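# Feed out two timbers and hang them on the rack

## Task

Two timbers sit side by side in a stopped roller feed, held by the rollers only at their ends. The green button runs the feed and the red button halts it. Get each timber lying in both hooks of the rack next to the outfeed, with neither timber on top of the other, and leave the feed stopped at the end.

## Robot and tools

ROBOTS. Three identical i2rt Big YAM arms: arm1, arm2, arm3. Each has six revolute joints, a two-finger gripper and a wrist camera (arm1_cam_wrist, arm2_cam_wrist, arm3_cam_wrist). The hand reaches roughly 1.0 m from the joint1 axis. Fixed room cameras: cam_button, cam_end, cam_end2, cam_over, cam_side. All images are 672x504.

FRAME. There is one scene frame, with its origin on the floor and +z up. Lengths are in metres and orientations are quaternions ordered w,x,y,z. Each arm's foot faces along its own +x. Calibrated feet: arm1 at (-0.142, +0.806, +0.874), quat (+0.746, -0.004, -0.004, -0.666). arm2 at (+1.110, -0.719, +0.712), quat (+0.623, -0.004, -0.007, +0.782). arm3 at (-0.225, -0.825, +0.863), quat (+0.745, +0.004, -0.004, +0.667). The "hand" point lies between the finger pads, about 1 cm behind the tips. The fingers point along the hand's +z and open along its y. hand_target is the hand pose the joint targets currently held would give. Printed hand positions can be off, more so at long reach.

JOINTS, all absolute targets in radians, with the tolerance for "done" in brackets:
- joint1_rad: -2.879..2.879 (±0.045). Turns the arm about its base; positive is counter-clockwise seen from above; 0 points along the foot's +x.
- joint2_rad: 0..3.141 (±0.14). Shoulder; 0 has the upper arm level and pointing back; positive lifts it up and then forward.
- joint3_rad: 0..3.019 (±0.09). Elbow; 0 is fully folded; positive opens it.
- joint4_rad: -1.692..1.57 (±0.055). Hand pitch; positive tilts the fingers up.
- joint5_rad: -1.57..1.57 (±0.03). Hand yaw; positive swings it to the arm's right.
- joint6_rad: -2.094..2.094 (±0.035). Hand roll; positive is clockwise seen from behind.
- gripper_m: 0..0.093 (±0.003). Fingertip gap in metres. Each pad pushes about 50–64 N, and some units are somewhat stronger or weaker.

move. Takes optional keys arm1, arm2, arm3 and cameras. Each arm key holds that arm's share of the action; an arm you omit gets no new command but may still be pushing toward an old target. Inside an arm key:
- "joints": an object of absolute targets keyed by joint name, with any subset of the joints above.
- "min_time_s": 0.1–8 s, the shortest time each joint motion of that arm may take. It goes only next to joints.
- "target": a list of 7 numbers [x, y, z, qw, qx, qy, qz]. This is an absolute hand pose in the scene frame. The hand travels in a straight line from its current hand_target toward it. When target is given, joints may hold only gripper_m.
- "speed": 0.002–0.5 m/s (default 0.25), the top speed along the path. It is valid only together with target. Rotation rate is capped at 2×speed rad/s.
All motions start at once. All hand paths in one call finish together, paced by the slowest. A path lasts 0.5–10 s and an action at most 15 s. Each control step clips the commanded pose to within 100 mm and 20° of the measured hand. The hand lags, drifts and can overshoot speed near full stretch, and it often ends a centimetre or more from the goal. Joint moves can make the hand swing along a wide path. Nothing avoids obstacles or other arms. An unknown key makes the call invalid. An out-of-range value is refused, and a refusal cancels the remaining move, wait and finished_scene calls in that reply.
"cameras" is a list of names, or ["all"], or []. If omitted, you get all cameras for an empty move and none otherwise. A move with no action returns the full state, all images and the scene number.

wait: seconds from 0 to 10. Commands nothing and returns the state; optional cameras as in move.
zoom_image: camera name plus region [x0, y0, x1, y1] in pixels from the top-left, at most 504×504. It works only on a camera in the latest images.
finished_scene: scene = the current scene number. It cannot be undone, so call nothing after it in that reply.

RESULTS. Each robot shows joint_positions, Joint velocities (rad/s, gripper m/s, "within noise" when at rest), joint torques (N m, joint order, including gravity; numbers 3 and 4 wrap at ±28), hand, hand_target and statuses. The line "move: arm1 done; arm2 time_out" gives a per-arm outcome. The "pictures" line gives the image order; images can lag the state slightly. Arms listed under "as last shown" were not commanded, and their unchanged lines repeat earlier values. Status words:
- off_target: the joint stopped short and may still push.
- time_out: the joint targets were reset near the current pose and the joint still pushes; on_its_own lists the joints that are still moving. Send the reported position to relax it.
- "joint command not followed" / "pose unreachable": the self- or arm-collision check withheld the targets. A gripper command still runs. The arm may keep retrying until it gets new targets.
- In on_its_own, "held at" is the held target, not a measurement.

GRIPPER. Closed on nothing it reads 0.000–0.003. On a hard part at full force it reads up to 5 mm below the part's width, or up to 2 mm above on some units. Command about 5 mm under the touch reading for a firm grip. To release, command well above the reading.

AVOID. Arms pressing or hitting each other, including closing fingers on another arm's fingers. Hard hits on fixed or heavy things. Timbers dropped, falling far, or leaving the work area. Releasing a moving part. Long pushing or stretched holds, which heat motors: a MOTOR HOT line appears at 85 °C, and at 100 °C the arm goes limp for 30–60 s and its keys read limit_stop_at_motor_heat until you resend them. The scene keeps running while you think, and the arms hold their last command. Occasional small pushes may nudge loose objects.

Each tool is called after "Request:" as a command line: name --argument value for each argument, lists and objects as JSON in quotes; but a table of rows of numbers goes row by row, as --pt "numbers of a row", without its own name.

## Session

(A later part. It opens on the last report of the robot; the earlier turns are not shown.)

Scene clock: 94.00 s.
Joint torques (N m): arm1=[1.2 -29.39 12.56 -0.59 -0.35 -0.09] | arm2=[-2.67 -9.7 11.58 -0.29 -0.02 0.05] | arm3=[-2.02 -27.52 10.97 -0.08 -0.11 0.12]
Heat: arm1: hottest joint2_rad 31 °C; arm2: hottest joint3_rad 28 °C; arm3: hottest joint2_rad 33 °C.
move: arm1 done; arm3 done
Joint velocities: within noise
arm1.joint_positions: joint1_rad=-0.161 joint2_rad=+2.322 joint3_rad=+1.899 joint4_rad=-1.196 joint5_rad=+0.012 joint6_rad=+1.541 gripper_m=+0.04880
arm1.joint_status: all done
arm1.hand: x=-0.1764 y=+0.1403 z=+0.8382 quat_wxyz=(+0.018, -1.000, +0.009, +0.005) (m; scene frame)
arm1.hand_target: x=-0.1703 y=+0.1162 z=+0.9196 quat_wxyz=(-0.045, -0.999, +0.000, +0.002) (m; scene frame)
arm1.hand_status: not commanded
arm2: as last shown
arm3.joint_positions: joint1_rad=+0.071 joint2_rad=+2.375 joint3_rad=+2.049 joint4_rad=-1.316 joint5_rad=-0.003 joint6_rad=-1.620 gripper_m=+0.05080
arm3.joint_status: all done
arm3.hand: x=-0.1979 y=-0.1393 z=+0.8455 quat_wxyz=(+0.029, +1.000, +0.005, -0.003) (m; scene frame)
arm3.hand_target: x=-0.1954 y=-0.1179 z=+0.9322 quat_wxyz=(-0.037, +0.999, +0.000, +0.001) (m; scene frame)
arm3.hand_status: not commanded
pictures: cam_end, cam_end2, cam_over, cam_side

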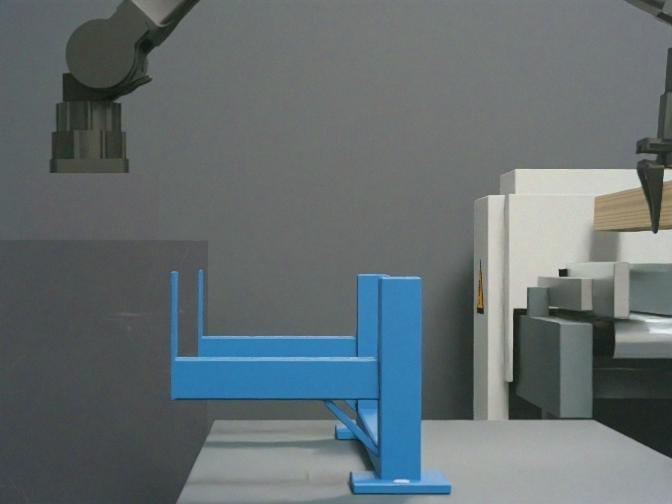

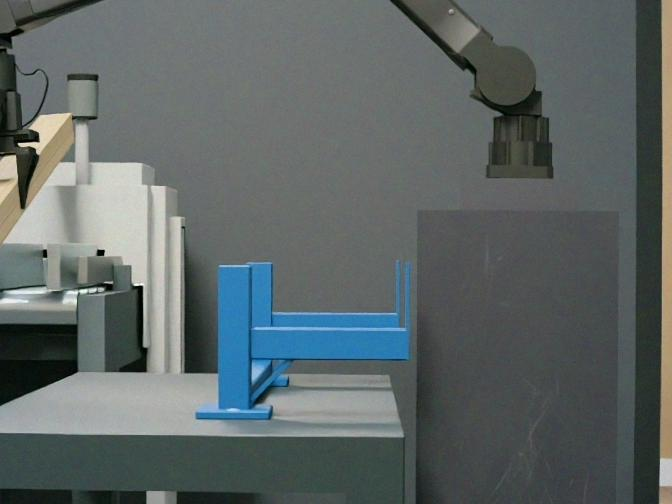

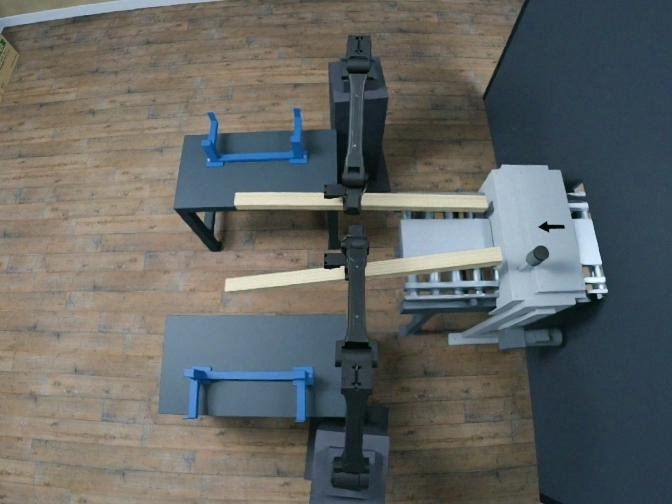

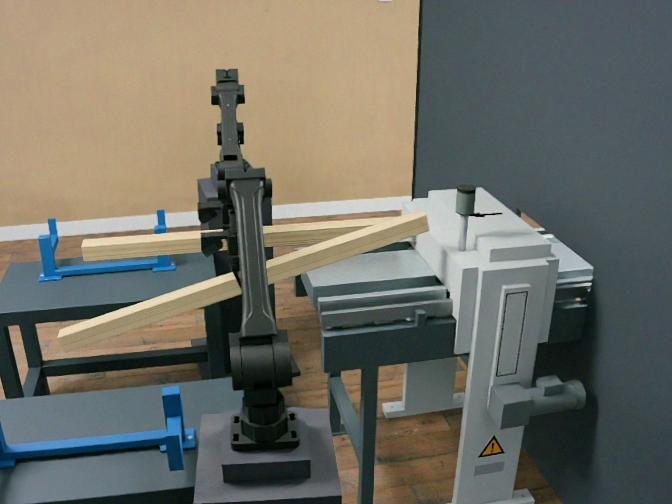

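Request:
move --arm1 '{"target":[-0.68,0.57,0.92,0,0.9994,0,0.035],"speed":0.22}' --arm3 '{"target":[-0.63,-0.57,0.92,0,0.9922,0,-0.125],"speed":0.22}' --cameras '["arm1_cam_wrist","arm3_cam_wrist","cam_end","cam_end2","cam_over","cam_side"]'

Scene clock: 168.10 s.
Joint torques (N m): arm1=[1.38 -22.36 15.61 -1.66 -0.3 -0.07] | arm2=[-2.67 -9.7 11.59 -0.29 -0.02 0.05] | arm3=[-2.32 -16.09 9.46 1.24 -0.37 0.11]
Heat: arm1: hottest joint2_rad 39 °C; arm2: hottest joint3_rad 31 °C; arm3: hottest joint2_rad 42 °C.
move: arm1 off_target; arm3 off_target
Joint velocities: within noise
arm1.joint_positions: joint1_rad=-1.280 joint2_rad=+2.078 joint3_rad=+1.540 joint4_rad=-1.202 joint5_rad=-0.009 joint6_rad=+0.418 gripper_m=+0.04880
arm1.joint_status: not commanded
arm1.hand: x=-0.6483 y=+0.5889 z=+0.8641 quat_wxyz=(+0.024, -0.996, +0.007, -0.080) (m; scene frame)
arm1.hand_target: x=-0.6761 y=+0.5716 z=+0.9203 quat_wxyz=(+0.000, -0.999, +0.000, -0.035) (m; scene frame)
arm1.hand_status: off_target (0.067 m and 5.9 deg from the pose sent, 0.667 m and 5.1 deg at the start; pose on its path clipped on 9 of 124 steps)
arm2: as last shown
arm3.joint_positions: joint1_rad=+1.069 joint2_rad=+1.693 joint3_rad=+1.002 joint4_rad=-0.803 joint5_rad=-0.150 joint6_rad=-0.609 gripper_m=+0.05080
arm3.joint_status: not commanded
arm3.hand: x=-0.6064 y=-0.5883 z=+0.8747 quat_wxyz=(+0.033, +0.997, +0.002, -0.074) (m; scene frame)
arm3.hand_target: x=-0.6283 y=-0.5713 z=+0.9198 quat_wxyz=(+0.000, +0.992, +0.000, -0.125) (m; scene frame)
arm3.hand_status: off_target (0.054 m and 7.0 deg from the pose sent, 0.615 m and 14.5 deg at the start; pose on its path clipped on 12 of 124 steps)
pictures: arm1_cam_wrist, arm3_cam_wrist, cam_end, cam_end2, cam_over, cam_side

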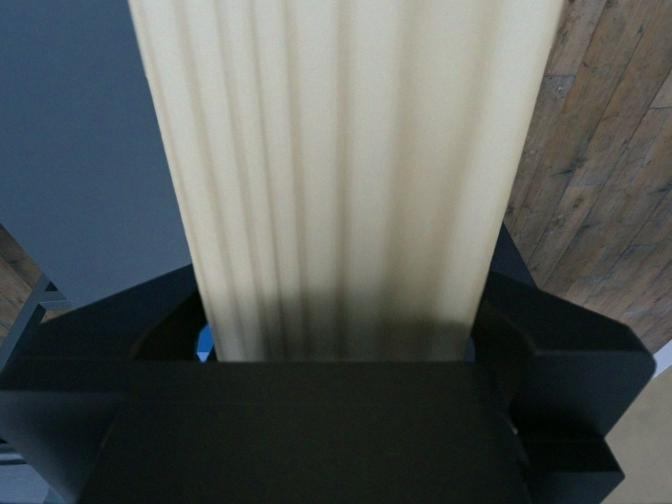

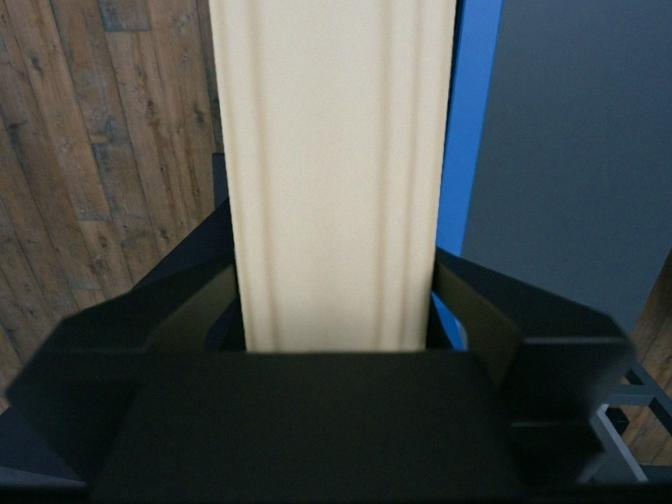

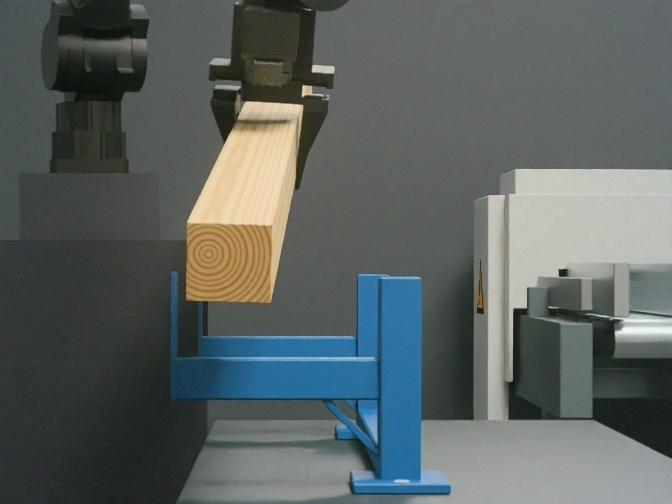

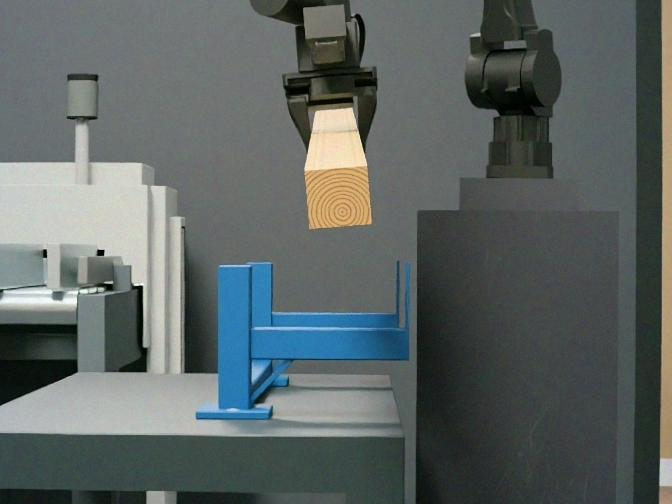

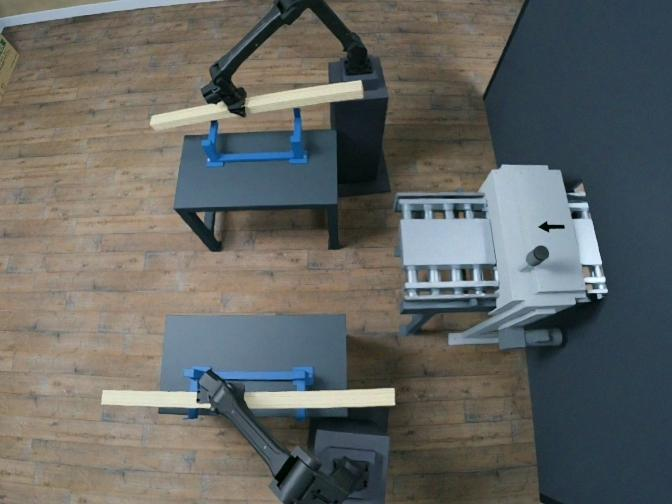

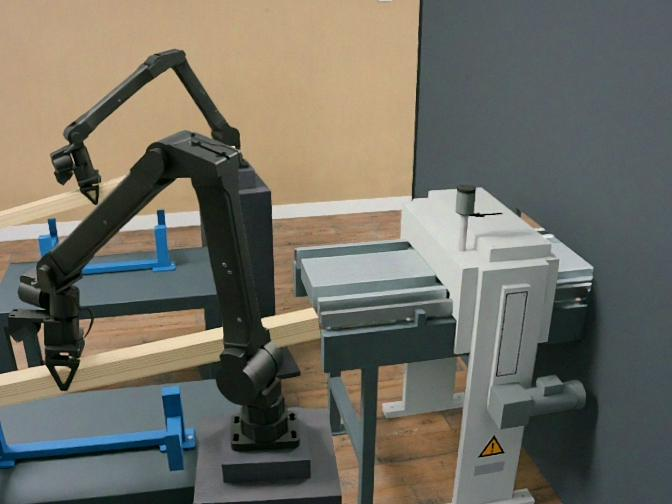

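Request:
move --arm1 '{"target":[-0.68,0.562,0.79,0,0.9998,0,-0.0175],"speed":0.2}' --arm3 '{"target":[-0.63,-0.573,0.78,0,0.984,0,-0.178],"speed":0.2}' --cameras '["cam_end","cam_end2","cam_over","cam_side"]'

Scene clock: 206.17 s.
Joint torques (N m): arm1=[1.2 -23.82 9.05 -0.27 -0.05 0.04] | arm2=[-2.67 -9.64 11.59 -0.28 -0.02 0.05] | arm3=[-2.61 -15.03 6.58 1.72 -0.61 0.13]
Heat: arm1: hottest joint2_rad 35 °C; arm2: hottest joint3_rad 32 °C; arm3: hottest joint2_rad 35 °C.
move: arm1 off_target; arm3 off_target
Joint velocities: within noise
arm1.joint_positions: joint1_rad=-1.259 joint2_rad=+2.235 joint3_rad=+1.439 joint4_rad=-0.838 joint5_rad=+0.027 joint6_rad=+0.428 gripper_m=+0.04877
arm1.joint_status: not commanded
arm1.hand: x=-0.6544 y=+0.5785 z=+0.7424 quat_wxyz=(+0.019, -1.000, +0.001, -0.023) (m; scene frame)
arm1.hand_target: x=-0.6785 y=+0.5626 z=+0.7895 quat_wxyz=(+0.000, -1.000, +0.000, +0.018) (m; scene frame)
arm1.hand_status: off_target (0.056 m and 5.2 deg from the pose sent, 0.085 m and 11.5 deg at the start)
arm2: as last shown
arm3.joint_positions: joint1_rad=+1.057 joint2_rad=+1.925 joint3_rad=+0.840 joint4_rad=-0.301 joint5_rad=-0.209 joint6_rad=-0.609 gripper_m=+0.05080
arm3.joint_status: not commanded
arm3.hand: x=-0.6025 y=-0.5953 z=+0.7495 quat_wxyz=(+0.026, +0.991, +0.003, -0.134) (m; scene frame)
arm3.hand_target: x=-0.6287 y=-0.5738 z=+0.7805 quat_wxyz=(+0.000, +0.984, +0.000, -0.178) (m; scene frame)
arm3.hand_status: off_target (0.047 m and 5.9 deg from the pose sent, 0.099 m and 12.6 deg at the start)
pictures: cam_end, cam_end2, cam_over, cam_side

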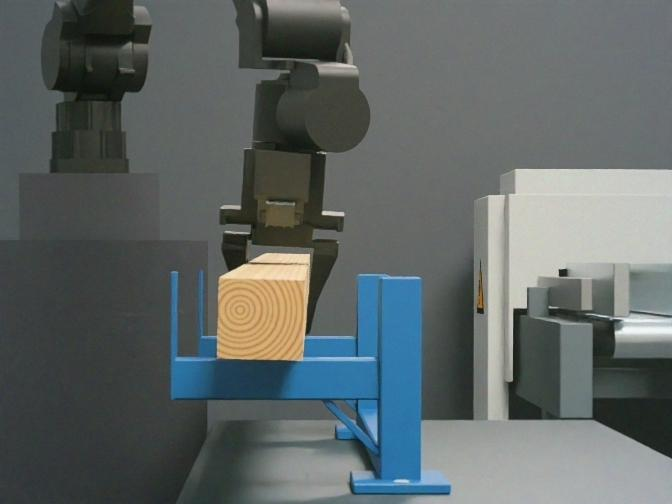

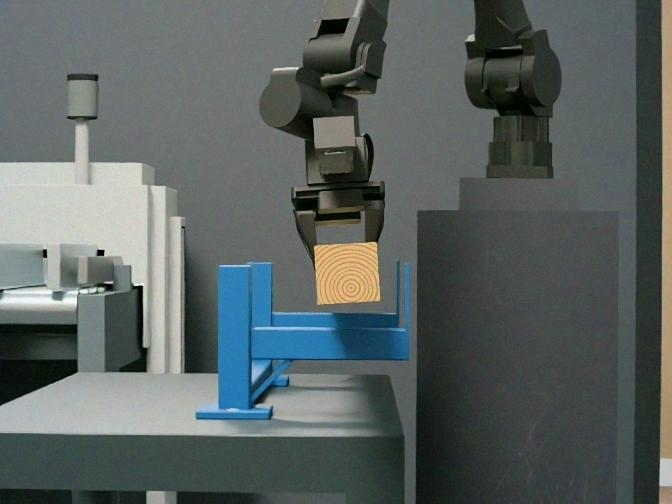

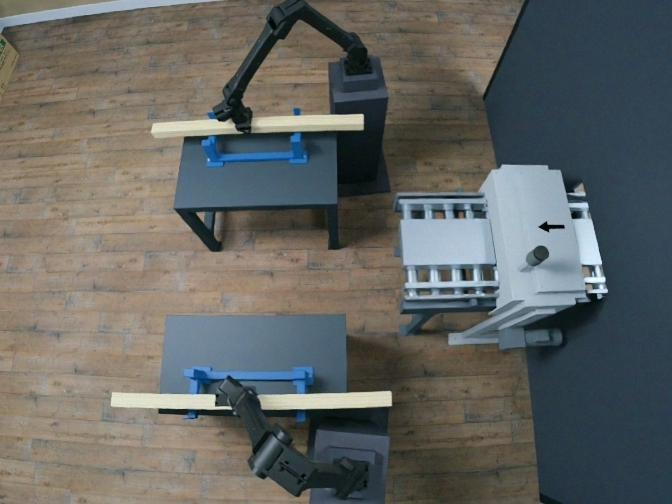

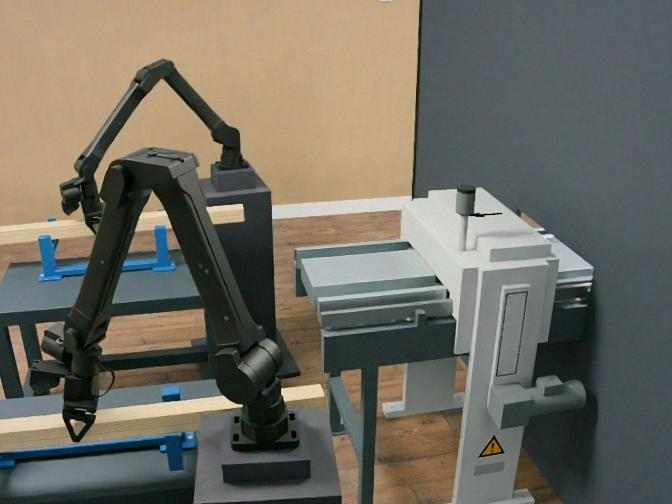

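Request:
move --arm1 '{"target":[-0.675,0.562,0.66,0,0.9998,0,-0.0175],"speed":0.15}' --arm3 '{"target":[-0.63,-0.568,0.64,0,0.984,0,-0.178],"speed":0.15}' --cameras '["cam_end","cam_end2","cam_side","cam_over"]'

Scene clock: 217.57 s.
Joint torques (N m): arm1=[1.2 -11.22 8.91 4.1 -0.23 0.03] | arm2=[-2.67 -9.7 11.59 -0.28 -0.02 0.05] | arm3=[-2.14 -1.2 6.28 2.33 1.04 0]
Heat: arm1: hottest joint2_rad 36 °C; arm2: hottest joint3_rad 33 °C; arm3: hottest joint3_rad 35 °C.
move: arm1 off_target; arm3 off_target
Joint velocities: within noise
arm1.joint_positions: joint1_rad=-1.257 joint2_rad=+2.283 joint3_rad=+1.434 joint4_rad=-0.703 joint5_rad=+0.032 joint6_rad=+0.428 gripper_m=+0.04877
arm1.joint_status: not commanded
arm1.hand: x=-0.6701 y=+0.5709 z=+0.7141 quat_wxyz=(+0.005, -1.000, +0.001, +0.015) (m; scene frame)
arm1.hand_target: x=-0.6698 y=+0.5645 z=+0.6644 quat_wxyz=(+0.000, -1.000, +0.000, +0.017) (m; scene frame)
arm1.hand_status: off_target (0.055 m and 0.6 deg from the pose sent, 0.086 m and 5.2 deg at the start)
arm2: as last shown
arm3.joint_positions: joint1_rad=+1.045 joint2_rad=+2.081 joint3_rad=+0.870 joint4_rad=+0.010 joint5_rad=-0.258 joint6_rad=-0.602 gripper_m=+0.05080
arm3.joint_status: not commanded
arm3.hand: x=-0.6435 y=-0.5681 z=+0.7102 quat_wxyz=(-0.009, +0.975, +0.008, -0.222) (m; scene frame)
arm3.hand_target: x=-0.6229 y=-0.5733 z=+0.6492 quat_wxyz=(+0.000, +0.984, +0.001, -0.178) (m; scene frame)
arm3.hand_status: off_target (0.071 m and 5.3 deg from the pose sent, 0.116 m and 5.8 deg at the start)
pictures: cam_end, cam_end2, cam_over, cam_side

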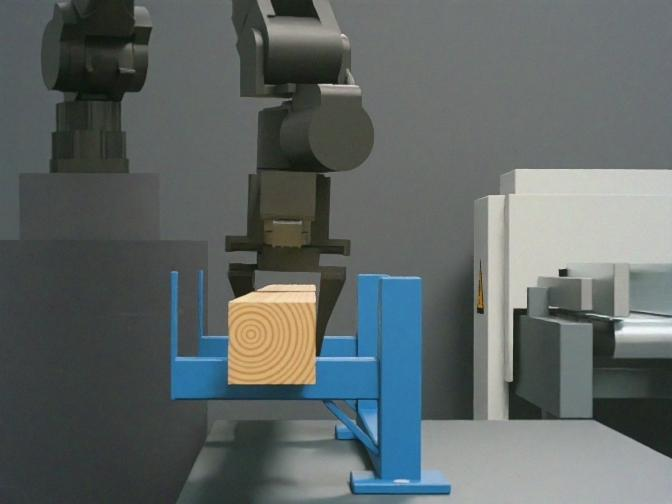

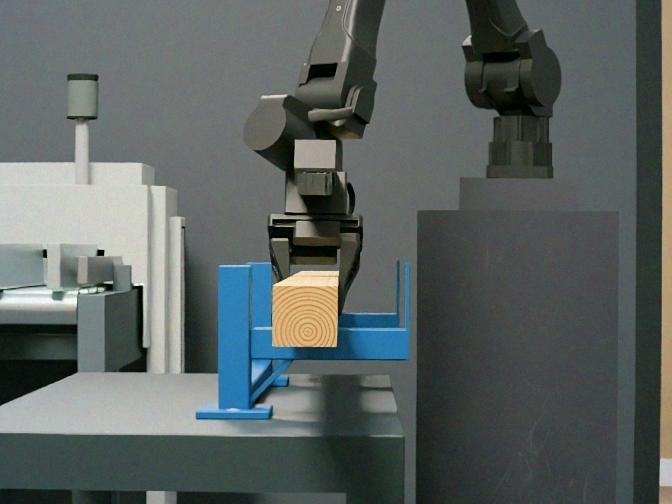

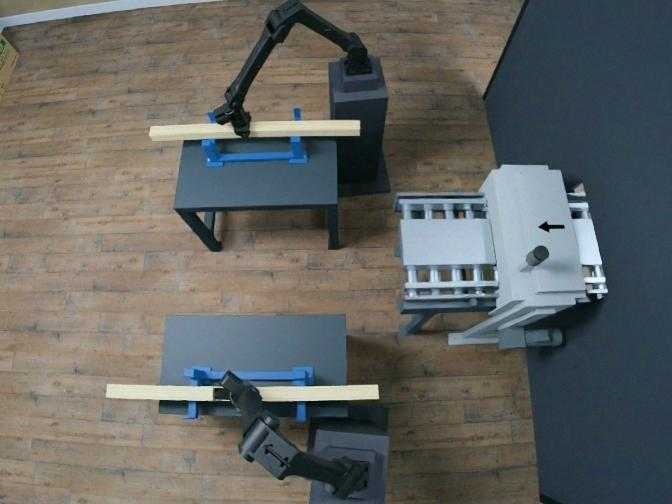

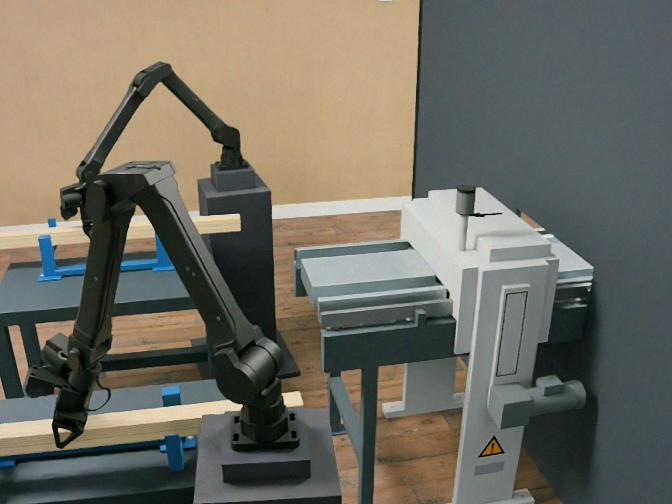

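Request:
move --arm1 '{"target":[-0.67,0.571,0.714,0.005,-1.0,0.001,0.015],"speed":0.15}' --arm3 '{"target":[-0.6435,-0.568,0.712,-0.009,0.975,0.008,-0.222],"speed":0.15}'

Request:
move --arm1 '{"joints":{"gripper_m":0.065}}' --arm3 '{"joints":{"gripper_m":0.067}}'

Request:
move --arm1 '{"joints":{"gripper_m":0.088}}' --arm3 '{"joints":{"gripper_m":0.088}}' --cameras '["cam_end","cam_end2","cam_side","cam_over","arm1_cam_wrist","arm3_cam_wrist"]'

Scene clock: 241.97 s.
Joint torques (N m): arm1=[0.62 -18.43 6.76 0.4 0 0] | arm2=[-2.67 -9.64 11.58 -0.29 -0.02 0.05] | arm3=[-1.9 -12.04 3.89 1.18 -0.21 0.05]
Heat: arm1: hottest joint2_rad 32 °C; arm2: hottest joint3_rad 33 °C; arm3: hottest joint3_rad 34 °C.
move: arm1 done; arm3 done
Joint velocities: within noise
arm1.joint_positions: joint1_rad=-1.257 joint2_rad=+2.279 joint3_rad=+1.433 joint4_rad=-0.705 joint5_rad=+0.033 joint6_rad=+0.428 gripper_m=+0.04875
arm1.joint_status: not commanded
arm1.hand: x=-0.6702 y=+0.5710 z=+0.7160 quat_wxyz=(+0.005, -1.000, +0.001, +0.015) (m; scene frame)
arm1.hand_target: x=-0.6699 y=+0.5710 z=+0.7139 quat_wxyz=(+0.005, -1.000, +0.001, +0.015) (m; scene frame)
arm1.hand_status: done (0.002 m and 0.0 deg from the pose sent, 0.000 m and 0.0 deg at the start)
arm2: as last shown
arm3.joint_positions: joint1_rad=+1.045 joint2_rad=+2.073 joint3_rad=+0.870 joint4_rad=+0.009 joint5_rad=-0.261 joint6_rad=-0.602 gripper_m=+0.05080
arm3.joint_status: not commanded
arm3.hand: x=-0.6451 y=-0.5675 z=+0.7135 quat_wxyz=(-0.010, +0.974, +0.009, -0.225) (m; scene frame)
arm3.hand_target: x=-0.6436 y=-0.5680 z=+0.7120 quat_wxyz=(-0.009, +0.975, +0.008, -0.222) (m; scene frame)
arm3.hand_status: done (0.002 m and 0.4 deg from the pose sent, 0.002 m and 0.0 deg at the start)
pictures: none

Scene clock: 242.53 s.
Joint torques (N m): arm1=[0.73 -18.49 6.74 0.4 0.01 -0.01] | arm2=[-2.61 -9.64 11.58 -0.28 -0.02 0.05] | arm3=[-1.96 -12.04 3.88 1.16 -0.23 0.05]
Heat: arm1: hottest joint2_rad 32 °C; arm2: hottest joint3_rad 33 °C; arm3: hottest joint3_rad 34 °C.
move: arm1 done; arm3 done
Joint velocities: within noise
arm1.joint_positions: joint1_rad=-1.257 joint2_rad=+2.279 joint3_rad=+1.433 joint4_rad=-0.705 joint5_rad=+0.033 joint6_rad=+0.428 gripper_m=+0.06487
arm1.joint_status: all done
arm1.hand: x=-0.6702 y=+0.5710 z=+0.7160 quat_wxyz=(+0.005, -1.000, +0.001, +0.015) (m; scene frame)
arm1.hand_target: x=-0.6699 y=+0.5710 z=+0.7139 quat_wxyz=(+0.005, -1.000, +0.001, +0.015) (m; scene frame)
arm1.hand_status: not commanded
arm2: as last shown
arm3.joint_positions: joint1_rad=+1.045 joint2_rad=+2.073 joint3_rad=+0.870 joint4_rad=+0.009 joint5_rad=-0.260 joint6_rad=-0.602 gripper_m=+0.06688
arm3.joint_status: all done
arm3.hand: x=-0.6450 y=-0.5674 z=+0.7135 quat_wxyz=(-0.010, +0.974, +0.009, -0.224) (m; scene frame)
arm3.hand_target: x=-0.6436 y=-0.5680 z=+0.7120 quat_wxyz=(-0.009, +0.975, +0.008, -0.222) (m; scene frame)
arm3.hand_status: not commanded
pictures: none

Scene clock: 243.10 s.
Joint torques (N m): arm1=[0.62 -18.49 6.64 0.42 0 0] | arm2=[-2.67 -9.7 11.59 -0.28 -0.02 0.05] | arm3=[-1.9 -11.99 3.88 1.17 -0.23 0.05]
Heat: arm1: hottest joint2_rad 32 °C; arm2: hottest joint3_rad 33 °C; arm3: hottest joint3_rad 34 °C.
move: arm1 done; arm3 done
Joint velocities: within noise
arm1.joint_positions: joint1_rad=-1.257 joint2_rad=+2.279 joint3_rad=+1.433 joint4_rad=-0.705 joint5_rad=+0.033 joint6_rad=+0.428 gripper_m=+0.08782
arm1.joint_status: all done
arm1.hand: x=-0.6702 y=+0.5710 z=+0.7160 quat_wxyz=(+0.005, -1.000, +0.001, +0.015) (m; scene frame)
arm1.hand_target: x=-0.6699 y=+0.5710 z=+0.7139 quat_wxyz=(+0.005, -1.000, +0.001, +0.015) (m; scene frame)
arm1.hand_status: not commanded
arm2: as last shown
arm3.joint_positions: joint1_rad=+1.045 joint2_rad=+2.073 joint3_rad=+0.870 joint4_rad=+0.009 joint5_rad=-0.260 joint6_rad=-0.602 gripper_m=+0.08785
arm3.joint_status: all done
arm3.hand: x=-0.6450 y=-0.5674 z=+0.7135 quat_wxyz=(-0.010, +0.974, +0.009, -0.224) (m; scene frame)
arm3.hand_target: x=-0.6436 y=-0.5680 z=+0.7120 quat_wxyz=(-0.009, +0.975, +0.008, -0.222) (m; scene frame)
arm3.hand_status: not commanded
pictures: arm1_cam_wrist, arm3_cam_wrist, cam_end, cam_end2, cam_over, cam_side

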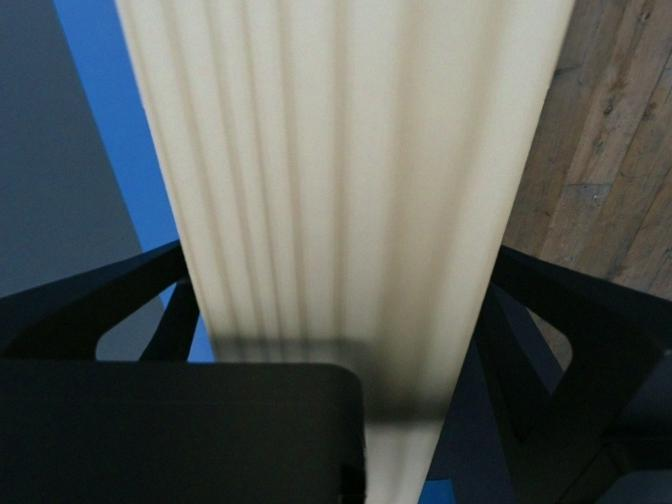

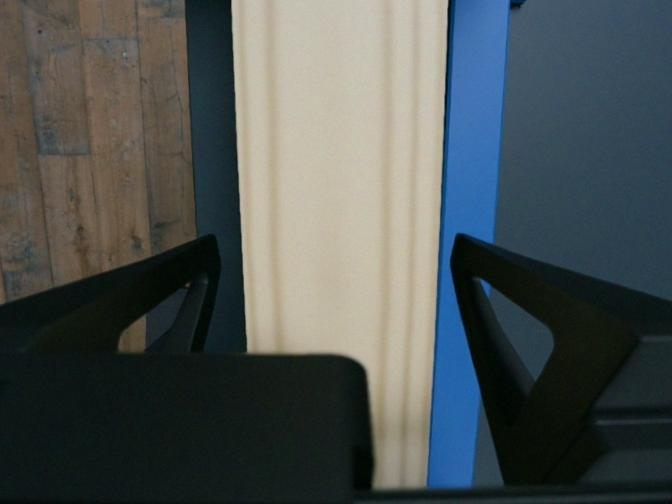

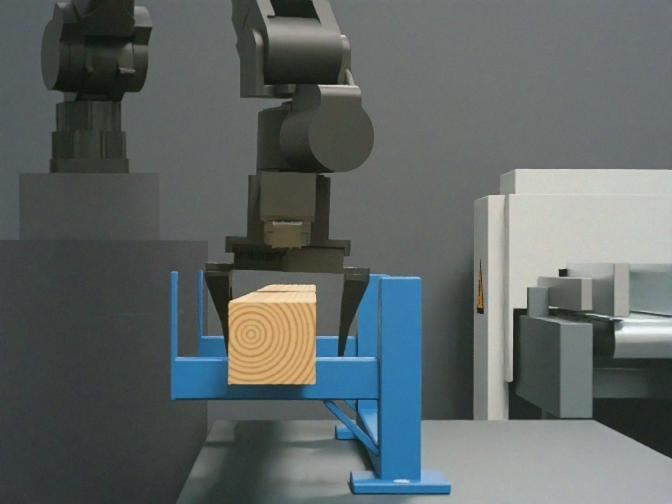

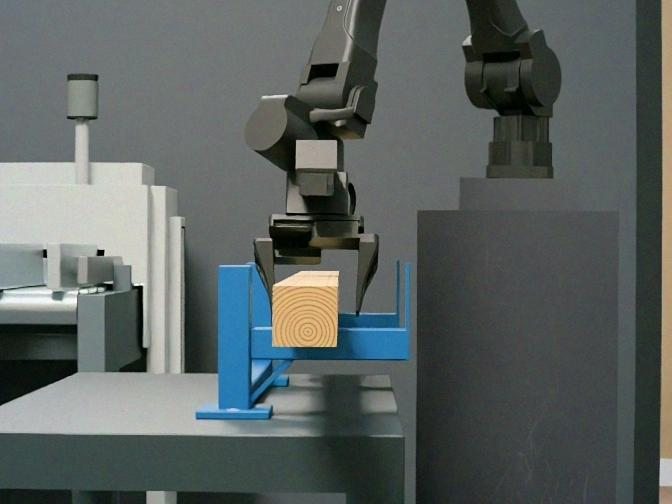

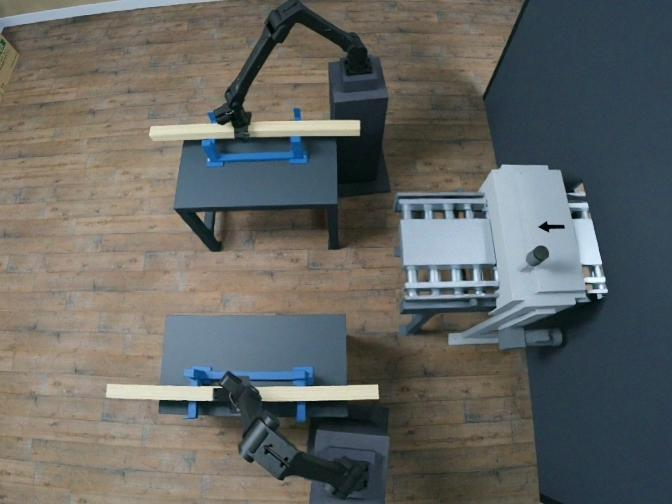

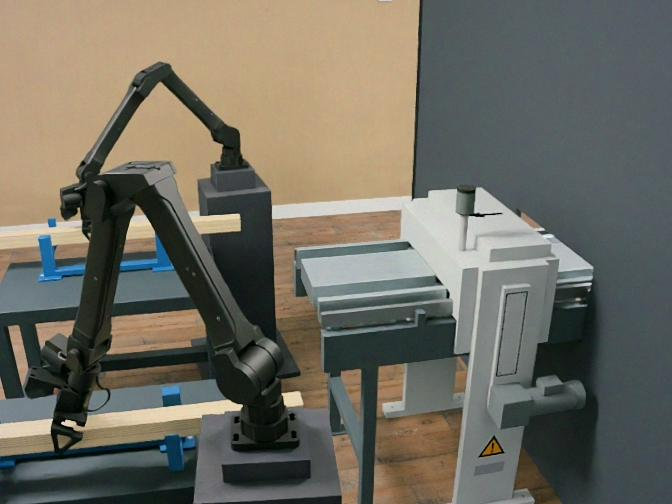

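Request:
move --arm1 '{"target":[-0.67,0.571,0.86,0.005,-1.0,0.001,0.015],"speed":0.2}' --arm3 '{"target":[-0.6435,-0.568,0.86,-0.009,0.975,0.008,-0.222],"speed":0.2}' --cameras '["cam_end","cam_end2","cam_button","cam_over"]'

Scene clock: 252.57 s.
Joint torques (N m): arm1=[0.97 -17.61 11.49 -0.18 0.01 0.02] | arm2=[-2.67 -9.64 11.58 -0.29 -0.02 0.05] | arm3=[-2.26 -10.64 8.65 0.81 -0.28 0.01]
Heat: arm1: hottest joint2_rad 32 °C; arm2: hottest joint3_rad 33 °C; arm3: hottest joint3_rad 33 °C.
move: arm1 off_target; arm3 off_target
Joint velocities: within noise
arm1.joint_positions: joint1_rad=-1.257 joint2_rad=+2.034 joint3_rad=+1.426 joint4_rad=-0.970 joint5_rad=+0.033 joint6_rad=+0.428 gripper_m=+0.08792
arm1.joint_status: not commanded
arm1.hand: x=-0.6574 y=+0.5785 z=+0.8489 quat_wxyz=(+0.010, -1.000, +0.001, +0.003) (m; scene frame)
arm1.hand_target: x=-0.6696 y=+0.5711 z=+0.8602 quat_wxyz=(+0.005, -1.000, +0.001, +0.015) (m; scene frame)
arm1.hand_status: off_target (0.018 m and 1.5 deg from the pose sent, 0.144 m and 0.0 deg at the start)
arm2.joint_positions: joint1_rad=-0.053 joint2_rad=+1.379 joint3_rad=+1.172 joint4_rad=-1.403 joint5_rad=-0.014 joint6_rad=+0.177 gripper_m=+0.00051
arm2.joint_status: not commanded
arm2.hand: x=+1.0407 y=-0.3455 z=+0.9023 quat_wxyz=(+0.010, +0.705, -0.709, +0.015) (m; scene frame)
arm2.hand_target: x=+1.0392 y=-0.3308 z=+0.9200 quat_wxyz=(+0.000, +0.707, -0.707, +0.000) (m; scene frame)
arm2.hand_status: not commanded
arm3.joint_positions: joint1_rad=+1.045 joint2_rad=+1.703 joint3_rad=+0.858 joint4_rad=-0.381 joint5_rad=-0.260 joint6_rad=-0.602 gripper_m=+0.08793
arm3.joint_status: not commanded
arm3.hand: x=-0.6327 y=-0.5783 z=+0.8487 quat_wxyz=(-0.001, +0.977, +0.007, -0.212) (m; scene frame)
arm3.hand_target: x=-0.6432 y=-0.5683 z=+0.8602 quat_wxyz=(-0.009, +0.975, +0.008, -0.222) (m; scene frame)
arm3.hand_status: off_target (0.019 m and 1.5 deg from the pose sent, 0.146 m and 0.3 deg at the start)
pictures: cam_button, cam_end, cam_end2, cam_over

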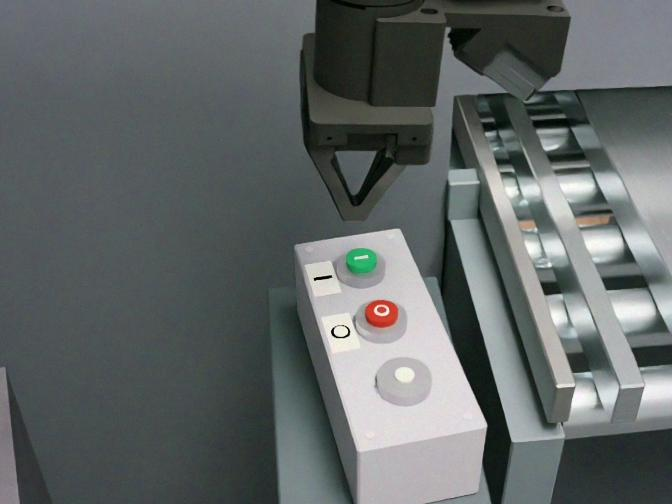

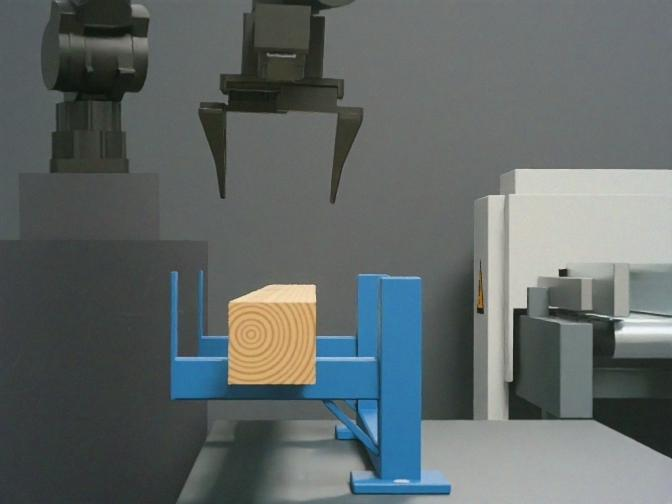

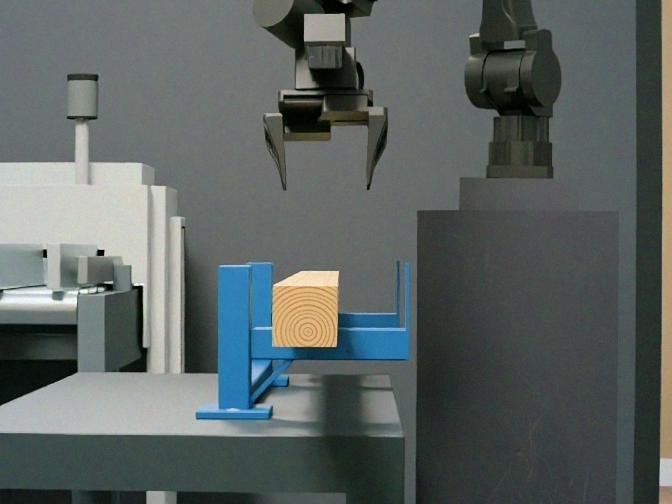

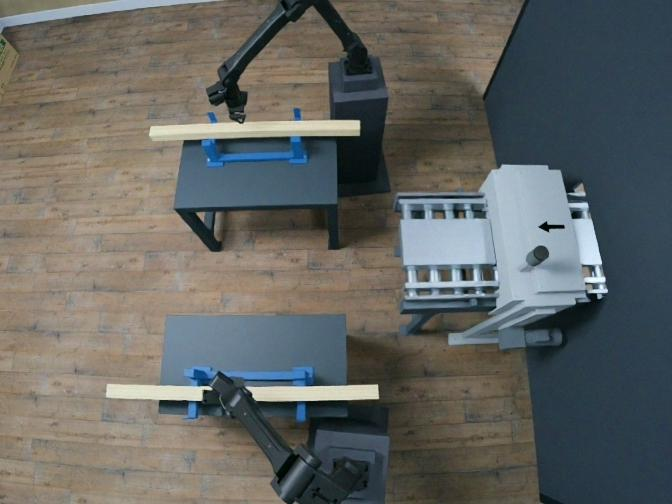

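Both timbers lie in the hooks of their racks and the machine is stopped.

Request:
finished_scene --scene 2

The scene is finished: the task was done.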